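# Remove three sand cores from mould onto plywood boards

## Task

Lift three sand cores out of the mould and set them down on the plywood boards next to it, then release them: the elongated core with the rounded nose, plus the two upright bladed cores located in the mould half on the robot's right. The remaining two cores must stay upright in the mould.

## Robot and tools

Robot: two arms, left_arm and right_arm, each with six joints and a parallel gripper. Joint order for every row and every per-joint list is always waist, shoulder, elbow, wrist pitch, wrist yaw, wrist roll, then the gripper value. Stated joint ranges (rad): waist -2.618 to 3.054, shoulder 0.000 to 3.142, elbow 0.000 to 3.142, wrist pitch -1.571 to 1.571, wrist yaw -1.571 to 1.571, wrist roll -2.094 to 2.094. Real ends may differ by up to 0.059 rad either way.

Frames: the scene frame has its origin at table-top height, halfway between the nominal bases, +x out over the table, +y toward left_arm, +z up. Image left/right does not match arm names. Calibrated bases: left_arm at (+0.031, +0.345, 0) m, quat_wxyz (+1.000, 0, 0, +0.008); right_arm at (+0.030, -0.335, 0) m, quat_wxyz (+1.000, 0, 0, -0.014); both have +z up. Each arm's end_effector_position (m) and end_effector_quat_wxyz are reported in that arm's own base frame and can be off by a few cm, more at long reach. The reported point lies between the finger pads, about 1 cm short of the tips; fingers point along gripper +z and open along gripper y.

A row is one list of 14 numbers covering both arms even if one is idle: left joints 1-6, left opening, right joints 1-6, right opening. Joint entries are offsets, scaled to [-1, 1], measured from the Joint targets shown at the start of the action or call (not from the previous row); repeating an offset moves the joint further. Scale: 1.0 = 2.224 rad for waist, shoulder, elbow and 8.485 rad for the three wrist joints. Opening is absolute, not an offset: +1 fully open, -1 closed. Sending 0 for an opening is a real command; resend the current value to leave a gripper alone.

execute_actions(actions, cameras): actions is a list of up to 15 actions, each a table of up to 15 rows; each row lasts one 1/30 s step and the last row is held to fill 15 steps. An action that would push any joint more than 0.059 rad beyond its range is rejected for both arms; a malformed action or a bad first action rejects the whole call. cameras: names (cam_left_wrist, cam_right_wrist), ["all"], or []; default gives images only for an empty actions list. An empty list also reports the scene number.

move(target, speed, blend, opening_speed, blocking, cameras): target is one 14-number row or a list of up to 15 rows, every one an offset from the same starting Joint targets. All joints move together, so the gripper traces a curve, with no collision avoidance. speed: rad/s for the joint with the longest travel, 0.01 to 12.57, default 0.5, one value or one per target. blend: rad corner rounding for lists. opening_speed: rate of gripper change on the -1..+1 scale per second, at least 0.2; use the slow end for fragile parts. blocking=false returns early while the move continues. The result adds a move: line: done, off_target (resting over 0.035 rad away), moving, held, fault, and limits=held when steps were withheld. Done does not imply contact or no contact.

wait(seconds 0 to 10): holds last commands while time runs. stop(): brakes a running move; needs room. zoom_image(camera, region=[x0,y0,x1,y1] px, max 504x504) on cam_left_wrist or cam_right_wrist (896x504). finished_scene(scene): ends the current scene irreversibly; pass its number.

Results: Joint positions (rad) and Joint velocities (rad/s) per arm, the last entry being pad gap in m (0.094 open); velocities may read "within noise". Joint targets are the base for your next offsets. grip_measured uses the opening scale; it can read ~2.7 mm wide when empty and a little narrow on a squeezed part, and it tracks the command so it does not reveal contact. grip_effort_nm is motor effort, negative closing, not pad force. Joint torques include arm weight, have offsets, and joints 1-3 wrap at ±28 N m. "joint sent to its limit" means a joint reached its real end; "joint command not followed" means the clearance check altered targets. MOTOR HOT appears at 75 °C; at 90 °C the arm folds and stays idle, at 100 °C it collapses, so avoid long stretched holds or pushing toward unreachable poses.

Motion limits: joint targets stay within 0.339 rad (big joints) or 2.2 rad (wrist) of measured angles each step; targets moving the gripper more than 200 mm away get scaled back. Finish unfinished motions with a new command. To stop pressing on something, command targets back past the measured positions.

Gripping: pads push ~50-64 N each. To release, command an opening well above grip_measured. Avoid: dropping parts, releasing moving parts, slamming, hard hits or pushes, anything leaving the table, and any contact or squeeze between the two arms (including one gripper closing on the other's fingers), which can fail the task. Camera cables count as touching. Loose objects may occasionally get nudged by something external.

Each tool is called by a JSON object that holds its "name" and its "arguments".

## Session

{"name": "execute_actions", "arguments": {"actions": []}}

Scene clock: 0.00 s.
left_arm: end_effector_position=(+0.3631, -0.0246, +0.2028) grip_measured=+1.000 grip_effort_nm=n/a end_effector_quat_wxyz=(+0.569, -0.059, +0.818, -0.064) | right_arm: end_effector_position=(+0.3464, +0.0127, +0.2781) grip_measured=+1.000 grip_effort_nm=n/a end_effector_quat_wxyz=(+0.512, -0.227, +0.829, +0.002)
Joint positions: left_arm=[-0.095 1.034 0.566 0.116 -0.051 -0.203 0.094] | right_arm=[-0.154 1.056 1.018 -0.499 -0.37 -0.476 0.094]
Joint velocities: within noise
Joint torques (N m): no reading
Heat: left arm: 32 °C; right arm: 36 °C.
Joint targets: left_arm=[-0.095 1.027 0.576 0.117 -0.051 -0.202] | right_arm=[-0.154 1.049 1.030 -0.497 -0.374 -0.475]
Tool commands: left_gripper/opening=+1.0 right_gripper/opening=+1.0

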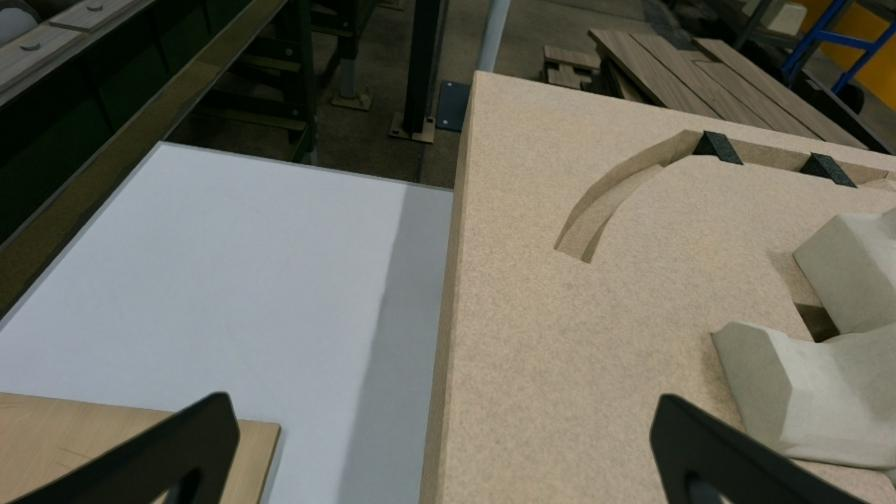

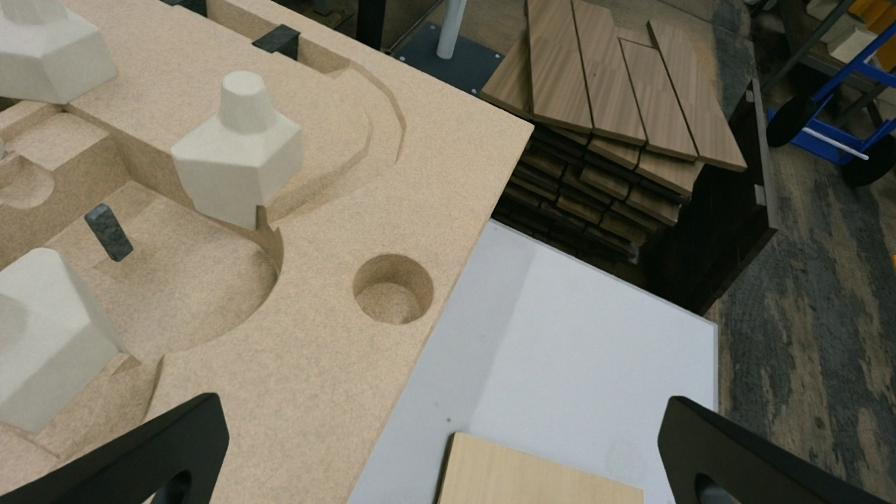

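{"name": "move", "arguments": {"target": [-0.0922, 0.0778, 0.3705, -0.1316, 0.006, 0.0238, 1, 0.2041, 0.0679, 0.1664, -0.0593, 0.0441, 0.056, 1], "cameras": ["all"]}}

Scene clock: 19.77 s.
left_arm: end_effector_position=(+0.3099, -0.0909, +0.2883) grip_measured=+1.000 grip_effort_nm=0.037 end_effector_quat_wxyz=(+0.368, +0.131, +0.919, -0.052) | right_arm: end_effector_position=(+0.3099, +0.0962, +0.2854) grip_measured=+1.000 grip_effort_nm=0.027 end_effector_quat_wxyz=(+0.366, -0.141, +0.918, +0.056)
Joint positions: left_arm=[-0.292 1.19 1.376 -0.995 -0.007 -0.007 0.094] | right_arm=[0.295 1.194 1.37 -0.988 -0.006 -0.008 0.094]
Joint torques (N m): left_arm=[-0.57 -2.06 7.04 1.71 0.1 0.01] | right_arm=[0.47 -2.39 8.09 1.04 0.03 0.06]
Heat: left arm: 36 °C; right arm: 39 °C.
Joint targets: left_arm=[-0.300 1.199 1.400 -1.000 0.000 -0.001] | right_arm=[0.300 1.200 1.400 -1.000 0.000 0.000]
move: done

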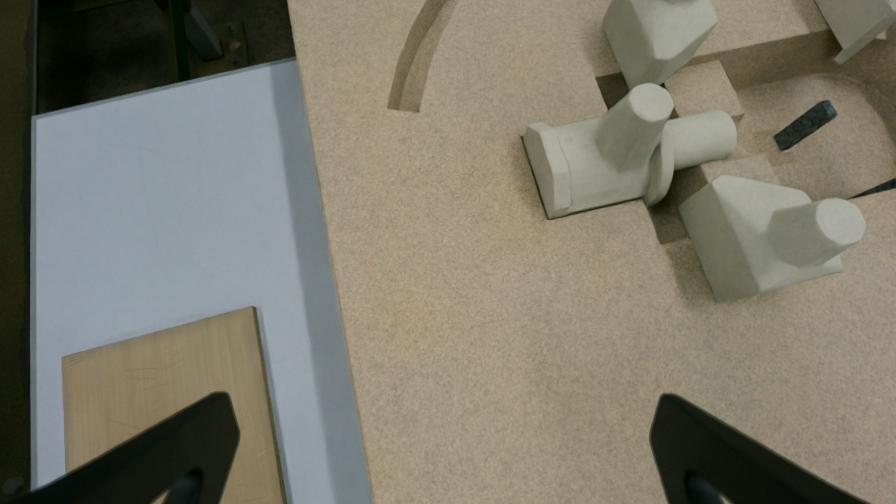

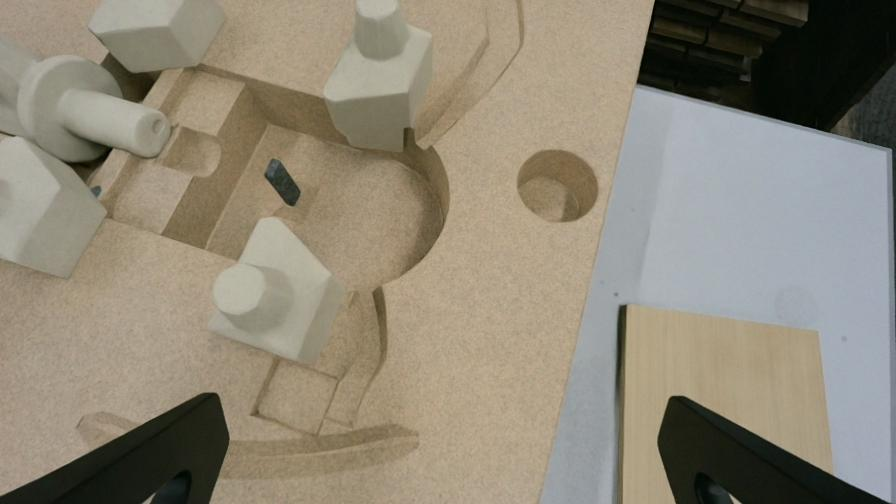

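{"name": "move", "arguments": {"target": [0, 0.0555, 0.1605, -0.0511, 0, 0, 1, 0, 0.0555, 0.1605, -0.0511, 0, 0, 1], "cameras": ["all"]}}

{"name": "move", "arguments": {"target": [0, 0.072, -0.0661, 0.03626, 0, 0, 1, 0, 0.072, -0.0661, 0.03626, 0, 0, 1], "cameras": ["all"]}}

Scene clock: 42.23 s.
left_arm: end_effector_position=(+0.2734, -0.0799, +0.3195) grip_measured=+1.000 grip_effort_nm=0.027 end_effector_quat_wxyz=(+0.278, +0.136, +0.950, -0.038) | right_arm: end_effector_position=(+0.2743, +0.0852, +0.3176) grip_measured=+1.000 grip_effort_nm=0.027 end_effector_quat_wxyz=(+0.275, -0.145, +0.949, +0.042)
Joint positions: left_arm=[-0.292 1.312 1.735 -1.425 -0.007 -0.007 0.094] | right_arm=[0.295 1.318 1.731 -1.419 -0.005 -0.007 0.094]
Joint torques (N m): left_arm=[-0.57 -2.15 6.08 1.39 0.11 0.01] | right_arm=[0.49 -2.55 6.87 0.86 0.04 0.04]
Heat: left arm: 37 °C; right arm: 38 °C.
Joint targets: left_arm=[-0.300 1.323 1.757 -1.433 0.000 -0.001] | right_arm=[0.300 1.324 1.757 -1.434 0.000 0.001]
move: done

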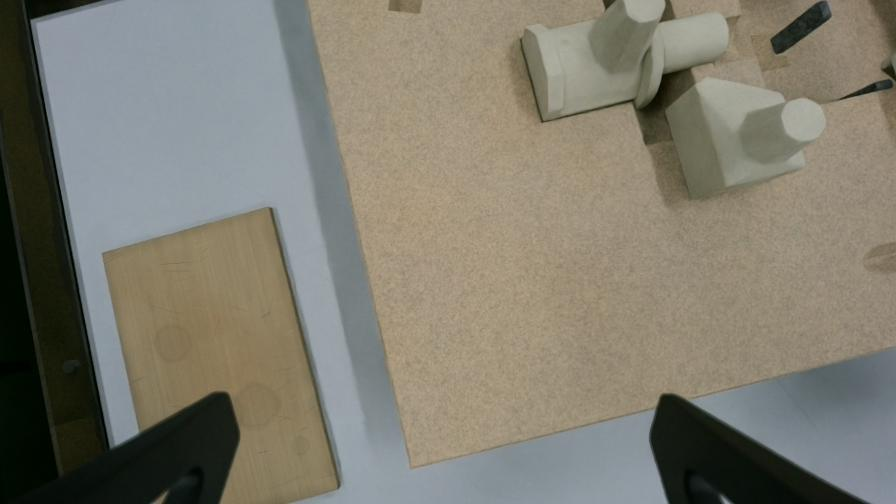

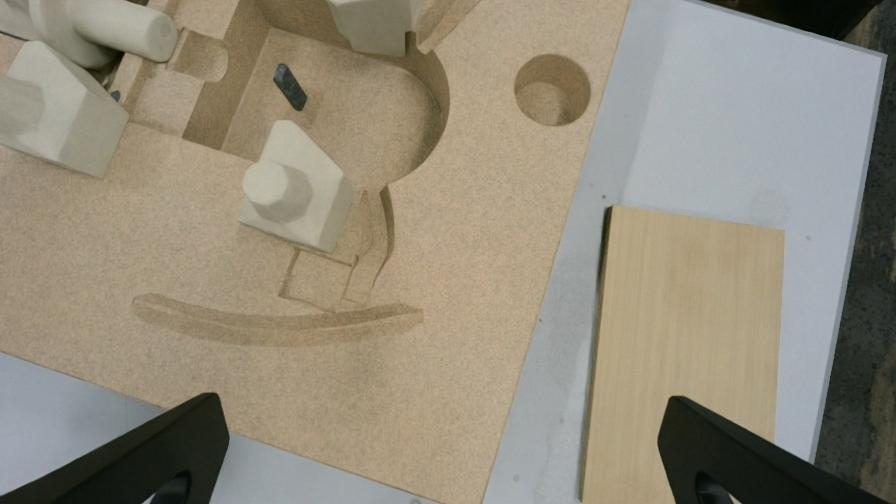

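Scene clock: 43.60 s.
left_arm: end_effector_position=(+0.3489, -0.1026, +0.2637) grip_measured=+1.000 grip_effort_nm=0.022 end_effector_quat_wxyz=(+0.276, +0.136, +0.951, -0.038) | right_arm: end_effector_position=(+0.3468, +0.1072, +0.2618) grip_measured=+1.000 grip_effort_nm=0.027 end_effector_quat_wxyz=(+0.271, -0.145, +0.951, +0.042)
Joint positions: left_arm=[-0.292 1.48 1.614 -1.141 -0.007 -0.007 0.094] | right_arm=[0.295 1.484 1.614 -1.146 -0.005 -0.007 0.094]
Joint torques (N m): left_arm=[-0.58 -4.92 4.64 1.64 0.1 0.02] | right_arm=[0.47 -5.07 5.23 1.15 0.04 0.05]
Heat: left arm: 37 °C; right arm: 38 °C.
Joint targets: left_arm=[-0.300 1.483 1.610 -1.125 0.000 -0.001] | right_arm=[0.300 1.484 1.610 -1.126 0.000 0.001]
move: done

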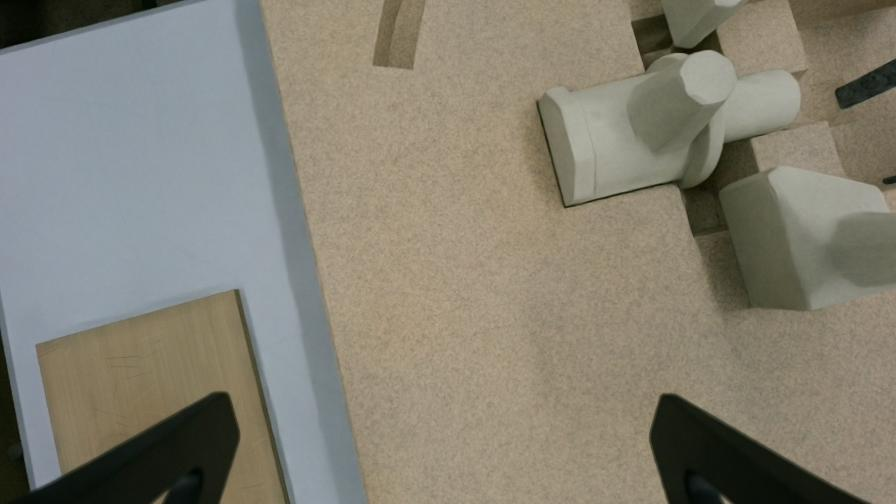

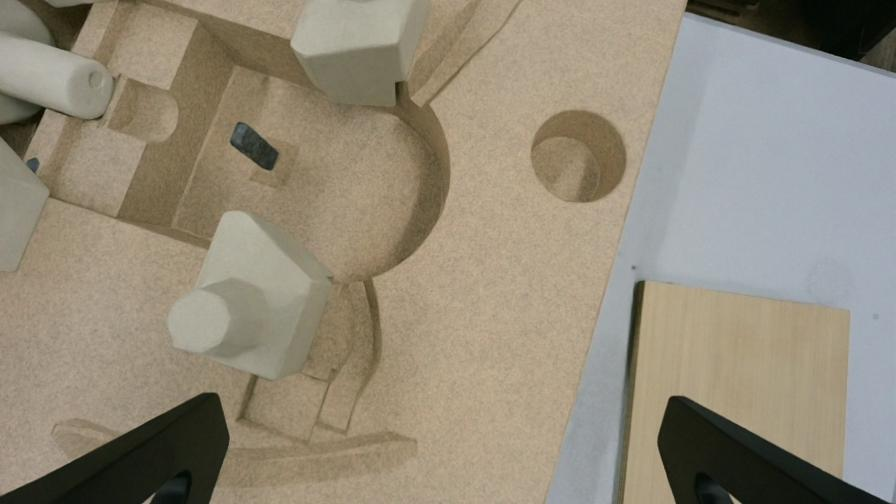

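{"name": "zoom_image", "arguments": {"camera": "cam_right_wrist", "region": [0, 0, 500, 400]}}

{"name": "zoom_image", "arguments": {"camera": "cam_left_wrist", "region": [500, 0, 896, 350]}}

Scaled by 1.008.

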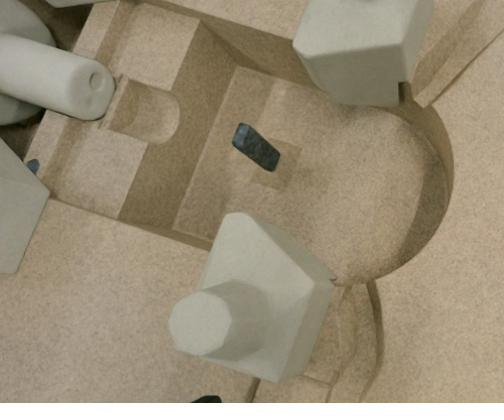

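Scaled by 1.273.

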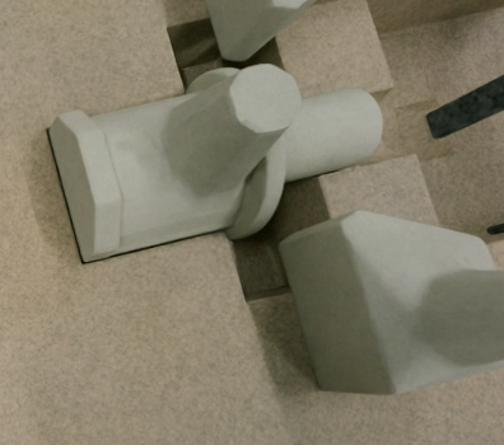

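{"name": "move", "arguments": {"target": [0, -0.1, 0, -0.0262, 0, 0, 1, -0.036, -0.1956, -0.261, 0.074, -0.0236, 0, 1], "cameras": ["cam_right_wrist"]}}

{"name": "zoom_image", "arguments": {"camera": "cam_right_wrist", "region": [0, 0, 500, 500]}}

Scene clock: 98.47 s.
left_arm: end_effector_position=(+0.2766, -0.0809, +0.2993) grip_measured=+1.000 grip_effort_nm=0.032 end_effector_quat_wxyz=(+0.277, +0.136, +0.950, -0.038) | right_arm: end_effector_position=(+0.3311, +0.1123, +0.2746) grip_measured=+1.000 grip_effort_nm=0.027 end_effector_quat_wxyz=(+0.474, -0.147, +0.858, +0.136)
Joint positions: left_arm=[-0.292 1.277 1.614 -1.341 -0.007 -0.007 0.094] | right_arm=[0.227 1.066 1.039 -0.524 -0.191 -0.006 0.094]
Joint torques (N m): left_arm=[-0.59 -4.11 4.16 1.4 0.1 0.03] | right_arm=[-0.58 -3.88 5.53 1.64 -0.17 0.04]
Heat: left arm: 36 °C; right arm: 38 °C.
Joint targets: left_arm=[-0.300 1.261 1.610 -1.348 0.000 -0.001] | right_arm=[0.220 1.049 1.030 -0.498 -0.200 0.001]
move: done
Images, in order (width x height): cam_right_wrist 896x504.

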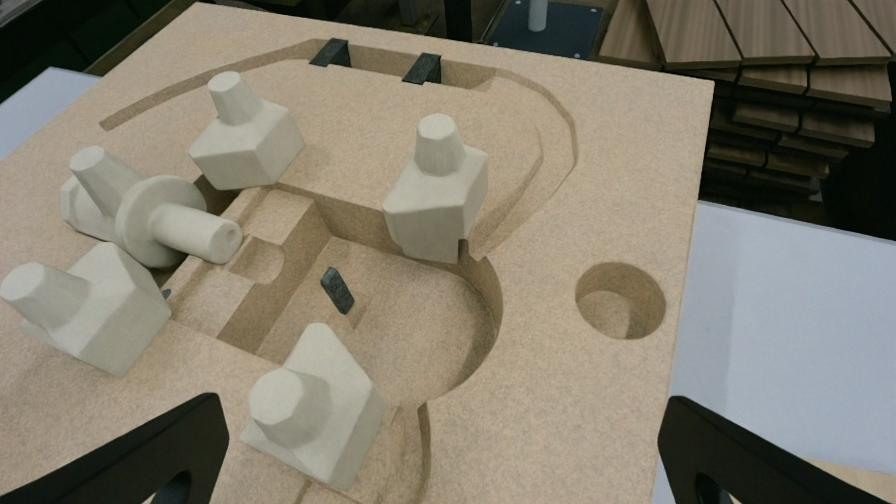

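Scaled by 1.008.

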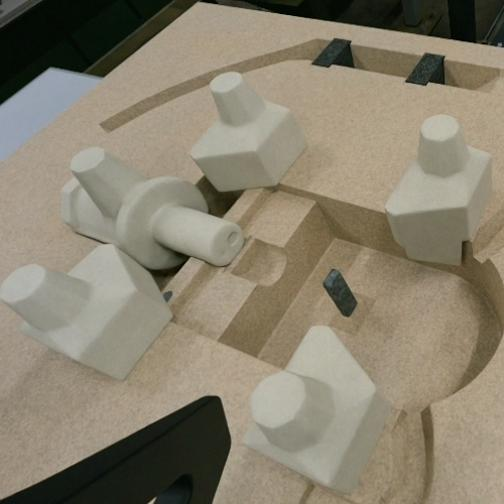

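{"name": "move", "arguments": {"target": [0, 0, 0, 0, 0, 0, 1, 0.1394, 0.2219, 0.3237, -0.1071, 0.0236, 0, 1], "cameras": ["all"]}}

{"name": "zoom_image", "arguments": {"camera": "cam_right_wrist", "region": [250, 100, 650, 400]}}

Scene clock: 110.60 s.
left_arm: end_effector_position=(+0.2765, -0.0808, +0.2992) grip_measured=+1.000 grip_effort_nm=0.037 end_effector_quat_wxyz=(+0.277, +0.136, +0.951, -0.038) | right_arm: end_effector_position=(+0.2832, +0.1668, +0.2545) grip_measured=+1.000 grip_effort_nm=0.027 end_effector_quat_wxyz=(+0.175, -0.259, +0.949, +0.050)
Joint positions: left_arm=[-0.292 1.277 1.614 -1.342 -0.007 -0.007 0.094] | right_arm=[0.526 1.534 1.72 -1.392 -0.006 -0.005 0.094]
Joint torques (N m): left_arm=[-0.54 -4.14 4.11 1.41 0.12 -0.02] | right_arm=[0.42 -4.49 7.53 0.54 0.05 0.03]
Heat: left arm: 36 °C; right arm: 40 °C.
Joint targets: left_arm=[-0.300 1.261 1.610 -1.348 0.000 -0.001] | right_arm=[0.530 1.542 1.750 -1.407 0.000 0.001]
move: done

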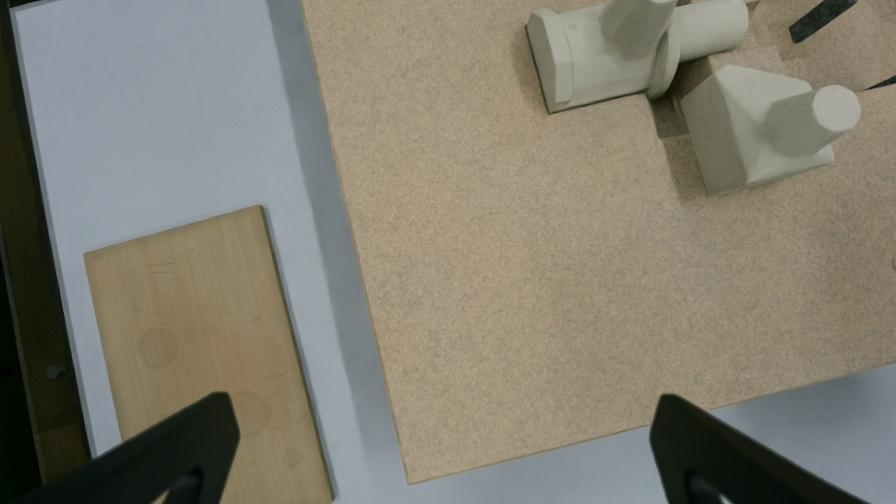

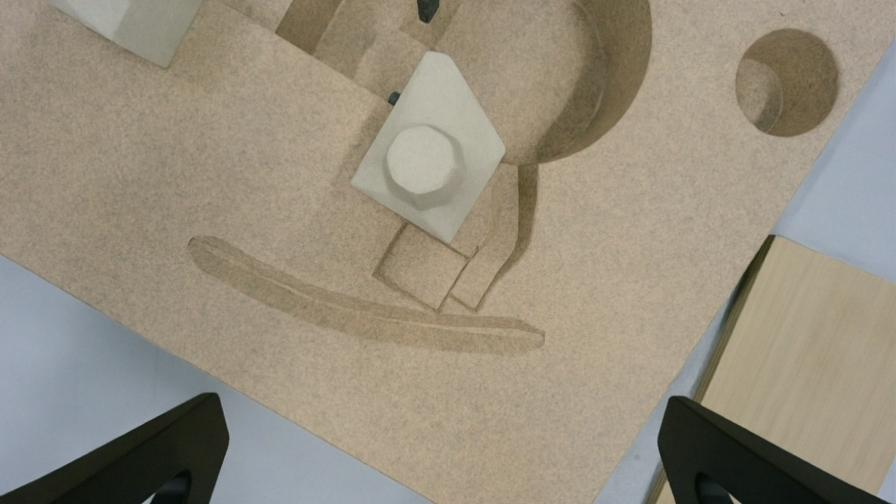

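Scaled by 1.260.

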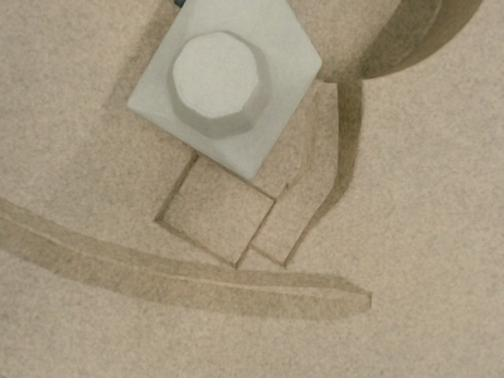

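{"name": "move", "arguments": {"target": [0, 0, 0, 0, 0, 0, 1, 0.0733, 0.0895, 0.043, 0.0017, 0.0287, 0.0814, 1], "cameras": ["cam_right_wrist"]}}

{"name": "zoom_image", "arguments": {"camera": "cam_right_wrist", "region": [196, 0, 696, 504]}}

Scene clock: 162.57 s.
left_arm: end_effector_position=(+0.2765, -0.0808, +0.2992) grip_measured=+1.000 grip_effort_nm=0.037 end_effector_quat_wxyz=(+0.277, +0.136, +0.951, -0.038) | right_arm: end_effector_position=(+0.3060, +0.2005, +0.2234) grip_measured=+1.000 grip_effort_nm=0.022 end_effector_quat_wxyz=(+0.171, +0.011, +0.985, -0.007)
Joint positions: left_arm=[-0.292 1.277 1.614 -1.342 -0.007 -0.007 0.094] | right_arm=[0.689 1.732 1.814 -1.395 0.23 0.681 0.094]
Joint torques (N m): left_arm=[-0.49 -4.11 4.11 1.43 0.1 0.01] | right_arm=[0.43 -6.09 7.72 0.54 0.23 0.07]
Heat: left arm: 35 °C; right arm: 36 °C.
Joint targets: left_arm=[-0.300 1.261 1.610 -1.348 0.000 -0.001] | right_arm=[0.693 1.741 1.845 -1.392 0.243 0.691]
move: done
Images, in order (width x height): cam_right_wrist 896x504.

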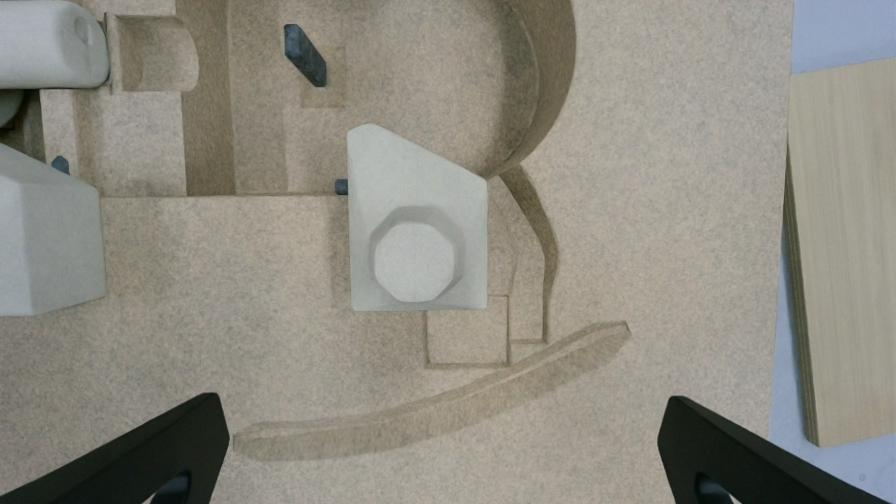

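Scaled by 1.000.

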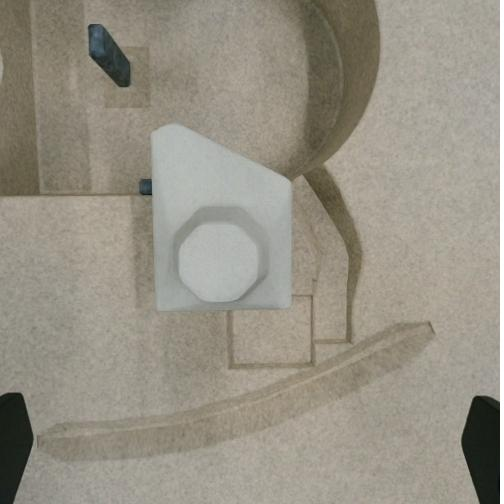

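{"name": "move", "arguments": {"target": [0, 0, 0, 0, 0, 0, 1, -0.0139, 0.0175, -0.1034, 0.0337, 0, -0.0031, 1], "cameras": ["cam_right_wrist"], "speed": 0.3}}

Scene clock: 174.10 s.
left_arm: end_effector_position=(+0.2765, -0.0808, +0.2992) grip_measured=+1.000 grip_effort_nm=0.032 end_effector_quat_wxyz=(+0.277, +0.136, +0.951, -0.038) | right_arm: end_effector_position=(+0.3344, +0.2137, +0.1668) grip_measured=+1.000 grip_effort_nm=0.027 end_effector_quat_wxyz=(+0.185, +0.018, +0.982, +0.001)
Joint positions: left_arm=[-0.292 1.277 1.614 -1.342 -0.007 -0.007 0.094] | right_arm=[0.669 1.772 1.622 -1.125 0.231 0.671 0.094]
Joint torques (N m): left_arm=[-0.58 -4.16 4.12 1.41 0.1 0.01] | right_arm=[-0.64 -6.8 5.08 0.72 0.22 -0.11]
Heat: left arm: 35 °C; right arm: 36 °C.
Joint targets: left_arm=[-0.300 1.261 1.610 -1.348 0.000 -0.001] | right_arm=[0.662 1.781 1.615 -1.106 0.244 0.665]
move: done
Images, in order (width x height): cam_right_wrist 896x504.

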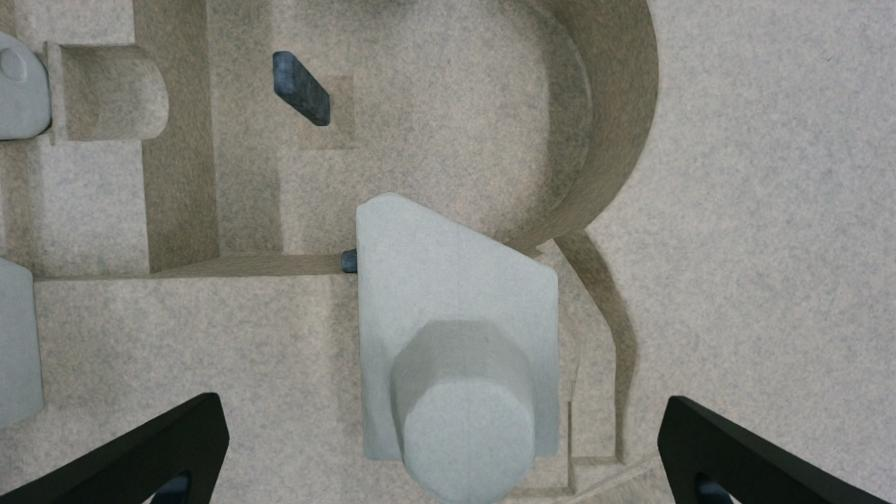

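{"name": "move", "arguments": {"target": [0, 0, 0, 0, 0, 0, 1, -0.009, 0.0022, -0.017, 0.005, 0, -0.001, 1], "cameras": ["cam_right_wrist"], "speed": 0.3}}

Scene clock: 185.43 s.
left_arm: end_effector_position=(+0.2765, -0.0808, +0.2992) grip_measured=+1.000 grip_effort_nm=0.032 end_effector_quat_wxyz=(+0.277, +0.136, +0.951, -0.038) | right_arm: end_effector_position=(+0.3405, +0.2078, +0.1582) grip_measured=+1.000 grip_effort_nm=0.027 end_effector_quat_wxyz=(+0.188, +0.024, +0.982, +0.000)
Joint positions: left_arm=[-0.292 1.277 1.614 -1.342 -0.007 -0.007 0.094] | right_arm=[0.648 1.772 1.586 -1.083 0.231 0.663 0.094]
Joint torques (N m): left_arm=[-0.55 -4.07 4.15 1.43 0.08 0.01] | right_arm=[-0.5 -6.48 4.94 0.74 0.22 -0.12]
Heat: left arm: 35 °C; right arm: 35 °C.
Joint targets: left_arm=[-0.300 1.261 1.610 -1.348 0.000 -0.001] | right_arm=[0.643 1.785 1.577 -1.064 0.243 0.657]
move: done
Images, in order (width x height): cam_right_wrist 896x504.

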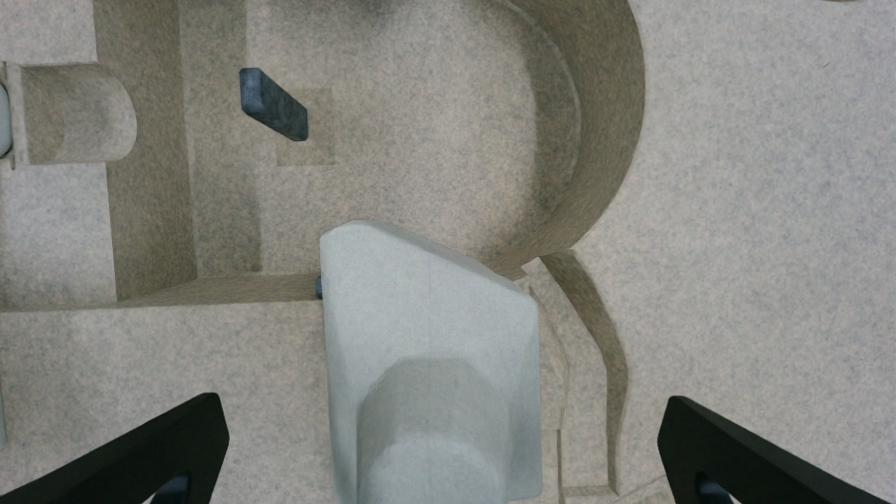

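{"name": "move", "arguments": {"target": [0, 0, 0, 0, 0, 0, 1, 0.0027, 0, 0, 0, 0, 0, -0.5], "cameras": ["cam_right_wrist"], "opening_speed": 0.5}}

Scene clock: 192.40 s.
left_arm: end_effector_position=(+0.2765, -0.0808, +0.2992) grip_measured=+1.000 grip_effort_nm=0.027 end_effector_quat_wxyz=(+0.277, +0.136, +0.951, -0.038) | right_arm: end_effector_position=(+0.3412, +0.2082, +0.1584) grip_measured=-0.356 grip_effort_nm=-0.989 end_effector_quat_wxyz=(+0.189, +0.024, +0.982, +0.001)
Joint positions: left_arm=[-0.292 1.277 1.614 -1.342 -0.007 -0.006 0.094] | right_arm=[0.648 1.772 1.586 -1.08 0.232 0.661 0.03]
Joint torques (N m): left_arm=[-0.53 -4.08 4.03 1.41 0.11 0.01] | right_arm=[0.05 -6.48 4.94 0.73 0.21 -0.09]
Heat: left arm: 35 °C; right arm: 36 °C.
Joint targets: left_arm=[-0.300 1.261 1.610 -1.348 0.000 0.000] | right_arm=[0.649 1.785 1.577 -1.064 0.243 0.656]
move: done
Images, in order (width x height): cam_right_wrist 896x504.

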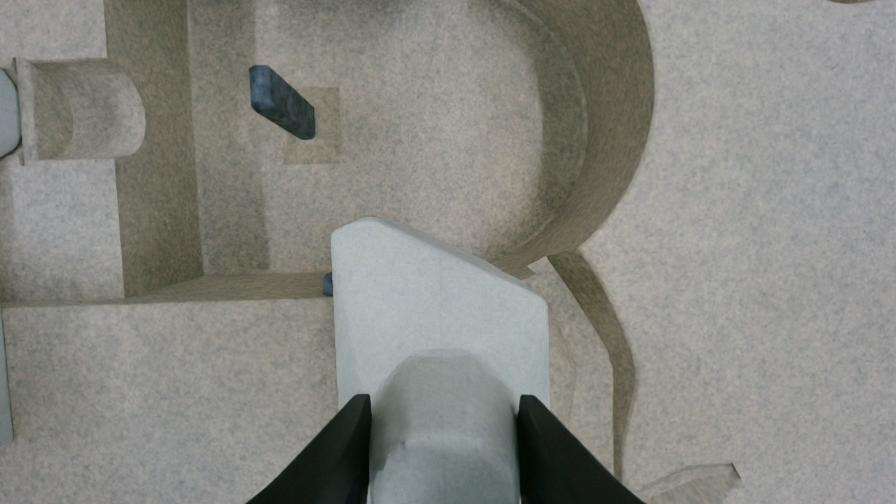

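{"name": "move", "arguments": {"target": [0, 0, 0, 0, 0, 0, 1, 0, 0.0144, 0.1083, -0.0246, 0, 0, -0.5], "cameras": ["cam_right_wrist"], "speed": 0.2}}

Scene clock: 199.03 s.
left_arm: end_effector_position=(+0.2765, -0.0808, +0.2992) grip_measured=+1.000 grip_effort_nm=0.032 end_effector_quat_wxyz=(+0.277, +0.136, +0.951, -0.038) | right_arm: end_effector_position=(+0.3395, +0.2075, +0.1894) grip_measured=-0.357 grip_effort_nm=-1.004 end_effector_quat_wxyz=(+0.174, +0.022, +0.984, -0.009)
Joint positions: left_arm=[-0.292 1.277 1.614 -1.342 -0.007 -0.006 0.094] | right_arm=[0.648 1.816 1.775 -1.261 0.229 0.661 0.03]
Joint torques (N m): left_arm=[-0.54 -4.07 4.1 1.42 0.1 0.01] | right_arm=[0.06 -7.6 8.91 0.42 0.23 -0.09]
Heat: left arm: 35 °C; right arm: 35 °C.
Joint targets: left_arm=[-0.300 1.261 1.610 -1.348 0.000 -0.001] | right_arm=[0.649 1.817 1.818 -1.273 0.244 0.656]
move: off_target (right_arm); right_arm: the elbow is farthest, 0.043 rad from its target
Images, in order (width x height): cam_right_wrist 896x504.

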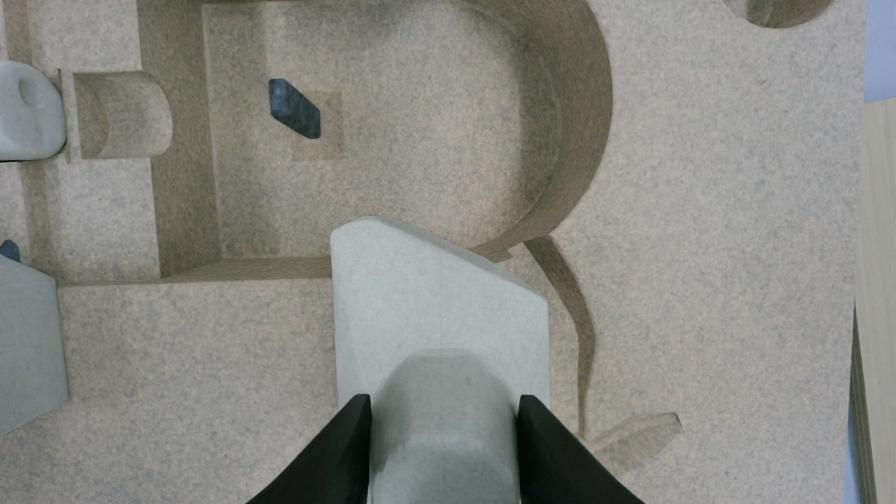

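{"name": "move", "arguments": {"target": [0, 0, 0, 0, 0, 0, 1, 0, 0.0407, 0.1628, -0.0321, 0, 0, -0.5], "cameras": ["all"], "speed": 0.25}}

Scene clock: 205.17 s.
left_arm: end_effector_position=(+0.2765, -0.0808, +0.2992) grip_measured=+1.000 grip_effort_nm=0.027 end_effector_quat_wxyz=(+0.277, +0.136, +0.951, -0.038) | right_arm: end_effector_position=(+0.3367, +0.2056, +0.2474) grip_measured=-0.357 grip_effort_nm=-1.009 end_effector_quat_wxyz=(+0.169, +0.021, +0.985, -0.012)
Joint positions: left_arm=[-0.292 1.277 1.614 -1.342 -0.007 -0.006 0.094] | right_arm=[0.648 1.905 2.139 -1.549 0.228 0.661 0.03]
Joint torques (N m): left_arm=[-0.5 -4.12 4.16 1.41 0.12 0.03] | right_arm=[0.1 -7.66 8.21 0.56 0.24 -0.1]
Heat: left arm: 35 °C; right arm: 36 °C.
Joint targets: left_arm=[-0.300 1.261 1.610 -1.348 0.000 -0.001] | right_arm=[0.649 1.908 2.180 -1.545 0.244 0.656]
move: off_target (right_arm); right_arm: the elbow is farthest, 0.041 rad from its target

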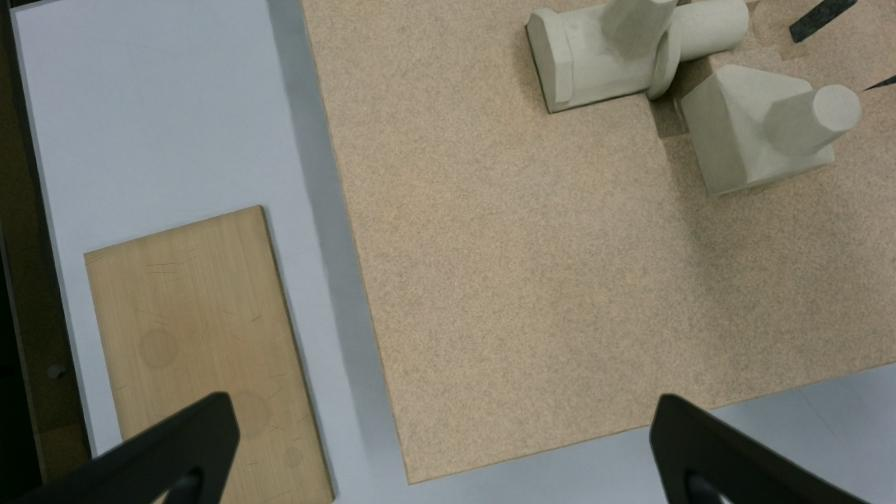

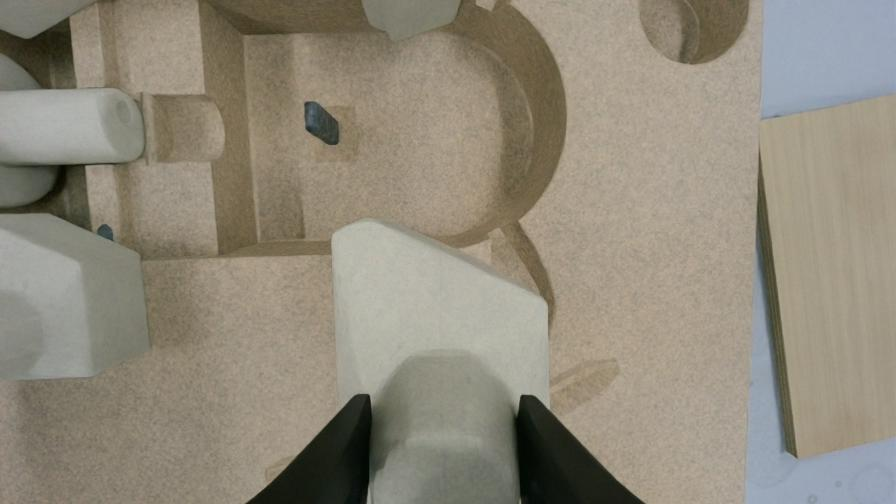

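{"name": "move", "arguments": {"target": [-0.2473, -0.2073, -0.2743, 0.094, 0.0236, 0, 1, 0, 0, 0, 0, 0, 0, -0.5], "cameras": ["all"]}}

{"name": "zoom_image", "arguments": {"camera": "cam_left_wrist", "region": [300, 100, 800, 500]}}

Scene clock: 213.97 s.
left_arm: end_effector_position=(+0.1720, -0.2424, +0.3277) grip_measured=+1.000 grip_effort_nm=0.027 end_effector_quat_wxyz=(+0.479, +0.383, +0.729, -0.303) | right_arm: end_effector_position=(+0.3364, +0.2054, +0.2473) grip_measured=-0.357 grip_effort_nm=-1.009 end_effector_quat_wxyz=(+0.169, +0.021, +0.985, -0.013)
Joint positions: left_arm=[-0.843 0.812 1.009 -0.569 0.191 -0.006 0.094] | right_arm=[0.648 1.905 2.139 -1.55 0.228 0.661 0.03]
Joint torques (N m): left_arm=[-0.51 -1.29 4.6 2.39 0.15 0.01] | right_arm=[0.05 -7.68 8.23 0.56 0.25 -0.1]
Heat: left arm: 35 °C; right arm: 37 °C.
Joint targets: left_arm=[-0.850 0.800 1.000 -0.550 0.200 -0.001] | right_arm=[0.649 1.908 2.180 -1.545 0.244 0.656]
move: off_target (right_arm); right_arm: the elbow is farthest, 0.041 rad from its target

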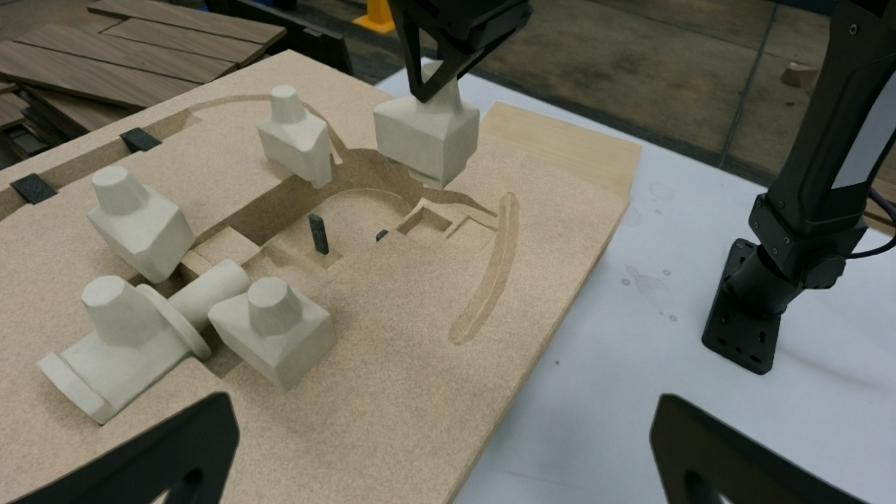

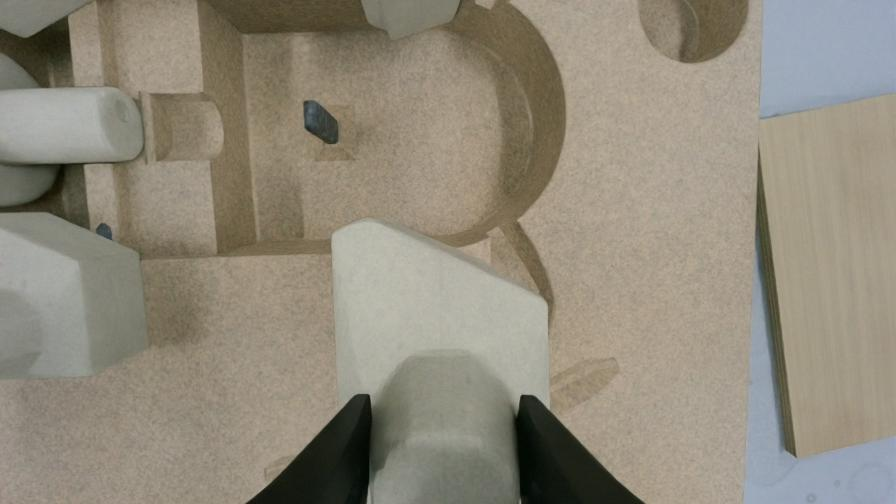

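Scaled by 1.008.

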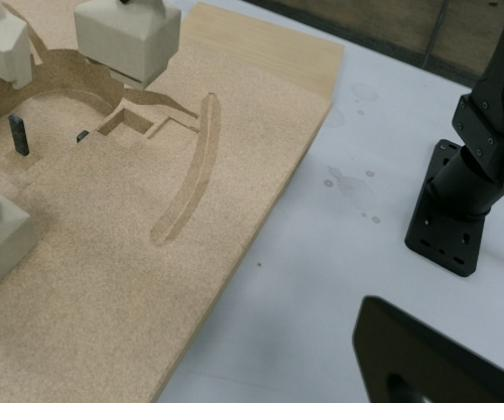

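Core is out. Zooming in on its underside.

{"name": "zoom_image", "arguments": {"camera": "cam_left_wrist", "region": [330, 20, 550, 240]}}

Scaled by 2.291.

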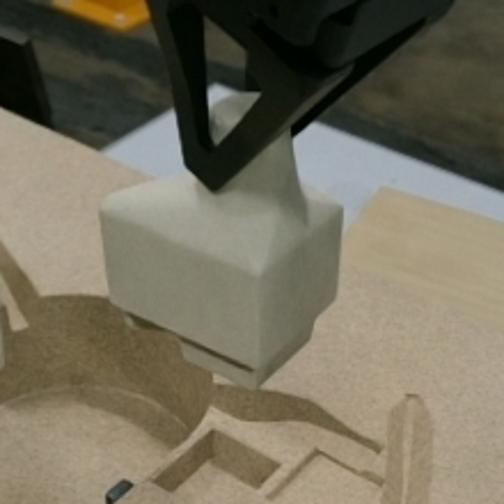

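{"name": "move", "arguments": {"target": [0, 0, 0, 0, 0, 0, 1, 0, 0, 0, 0, 0, -0.3017, -0.5], "cameras": ["all"], "speed": 0.8}}

{"name": "zoom_image", "arguments": {"camera": "cam_left_wrist", "region": [330, 20, 550, 240]}}

Scene clock: 224.47 s.
left_arm: end_effector_position=(+0.1719, -0.2426, +0.3279) grip_measured=+1.000 grip_effort_nm=0.022 end_effector_quat_wxyz=(+0.479, +0.383, +0.729, -0.303) | right_arm: end_effector_position=(+0.3364, +0.2053, +0.2473) grip_measured=-0.357 grip_effort_nm=-0.999 end_effector_quat_wxyz=(-0.037, +0.937, -0.306, +0.165)
Joint positions: left_arm=[-0.843 0.812 1.009 -0.568 0.192 -0.006 0.094] | right_arm=[0.648 1.905 2.139 -1.551 0.228 -1.891 0.03]
Joint torques (N m): left_arm=[-0.49 -1.26 4.67 2.36 0.18 0] | right_arm=[0.06 -7.65 8.24 0.56 0.25 -0.18]
Heat: left arm: 36 °C; right arm: 38 °C.
Joint targets: left_arm=[-0.850 0.800 1.000 -0.550 0.200 -0.001] | right_arm=[0.649 1.908 2.180 -1.545 0.244 -1.903]
move: off_target (right_arm); right_arm: the elbow is farthest, 0.041 rad from its target

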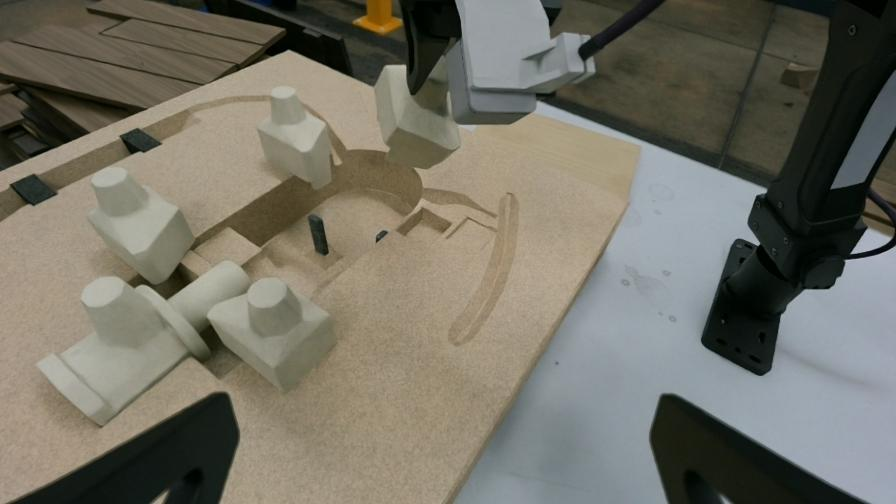

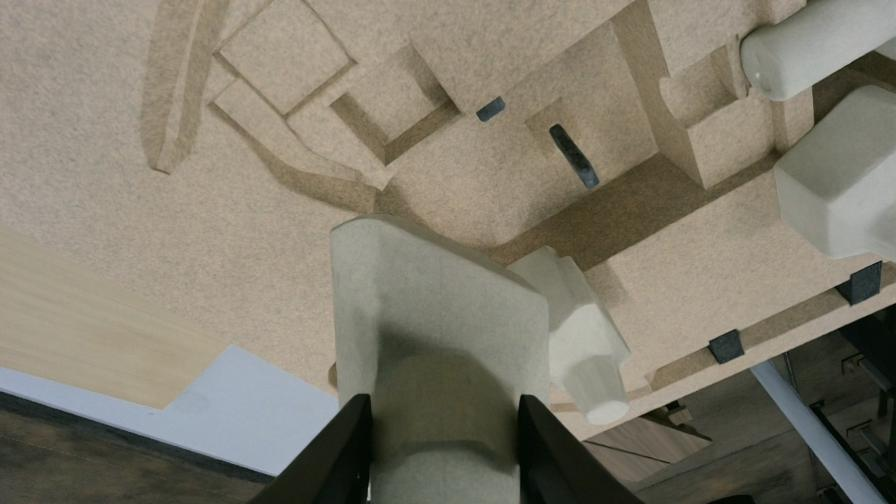

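Scaled by 2.291.

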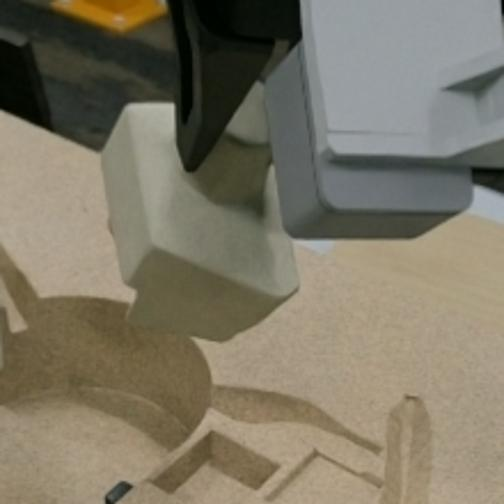

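{"name": "move", "arguments": {"target": [[0, 0, 0, 0, 0, 0, 1, -0.5387, 0, 0, 0, -0.0288, 0.2243, -0.5], [0, 0, 0, 0, 0, 0, 1, -0.5387, -0.2509, -0.4161, 0.0465, -0.0288, 0.2243, -0.5]], "cameras": ["all"], "speed": [0.7, 0.5]}}

Scene clock: 278.77 s.
left_arm: end_effector_position=(+0.1719, -0.2426, +0.3279) grip_measured=+1.000 grip_effort_nm=0.027 end_effector_quat_wxyz=(+0.479, +0.383, +0.729, -0.304) | right_arm: end_effector_position=(+0.2409, -0.1484, +0.1633) grip_measured=-0.357 grip_effort_nm=-1.004 end_effector_quat_wxyz=(+0.117, +0.267, +0.956, -0.036)
Joint positions: left_arm=[-0.843 0.812 1.009 -0.568 0.192 -0.006 0.094] | right_arm=[-0.553 1.387 1.251 -1.189 0.004 -0.008 0.03]
Joint torques (N m): left_arm=[-0.44 -1.29 4.64 2.36 0.16 0] | right_arm=[0.29 -7.3 5.81 0.86 -0.05 0.05]
Heat: left arm: 39 °C; right arm: 40 °C.
Joint targets: left_arm=[-0.850 0.800 1.000 -0.550 0.200 -0.001] | right_arm=[-0.550 1.350 1.255 -1.150 -0.001 0.000]
move: off_target (right_arm); right_arm: the wrist pitch is farthest, 0.038 rad from its target

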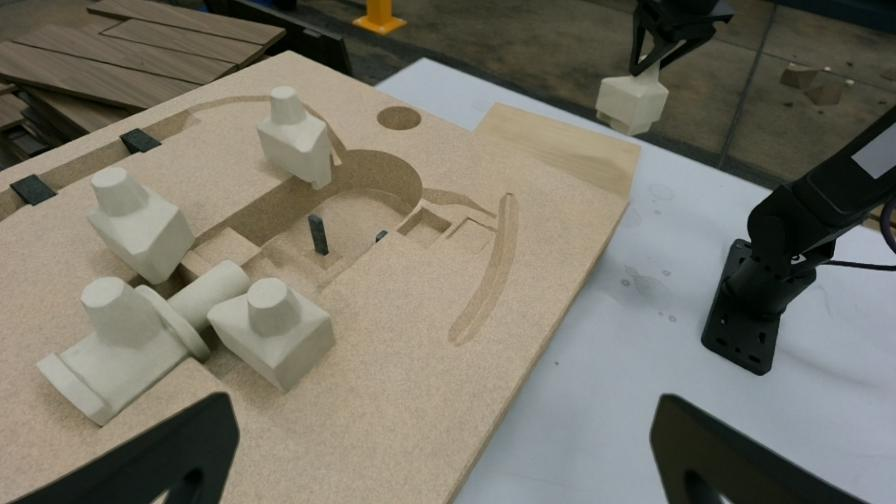

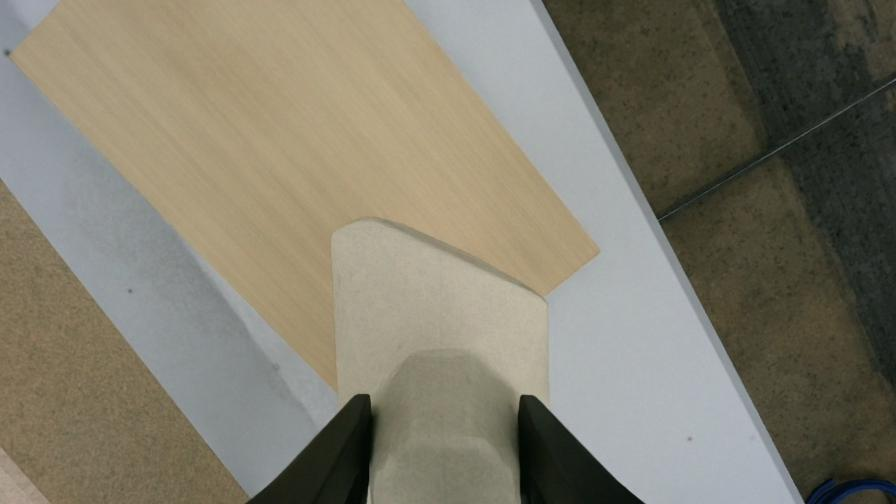

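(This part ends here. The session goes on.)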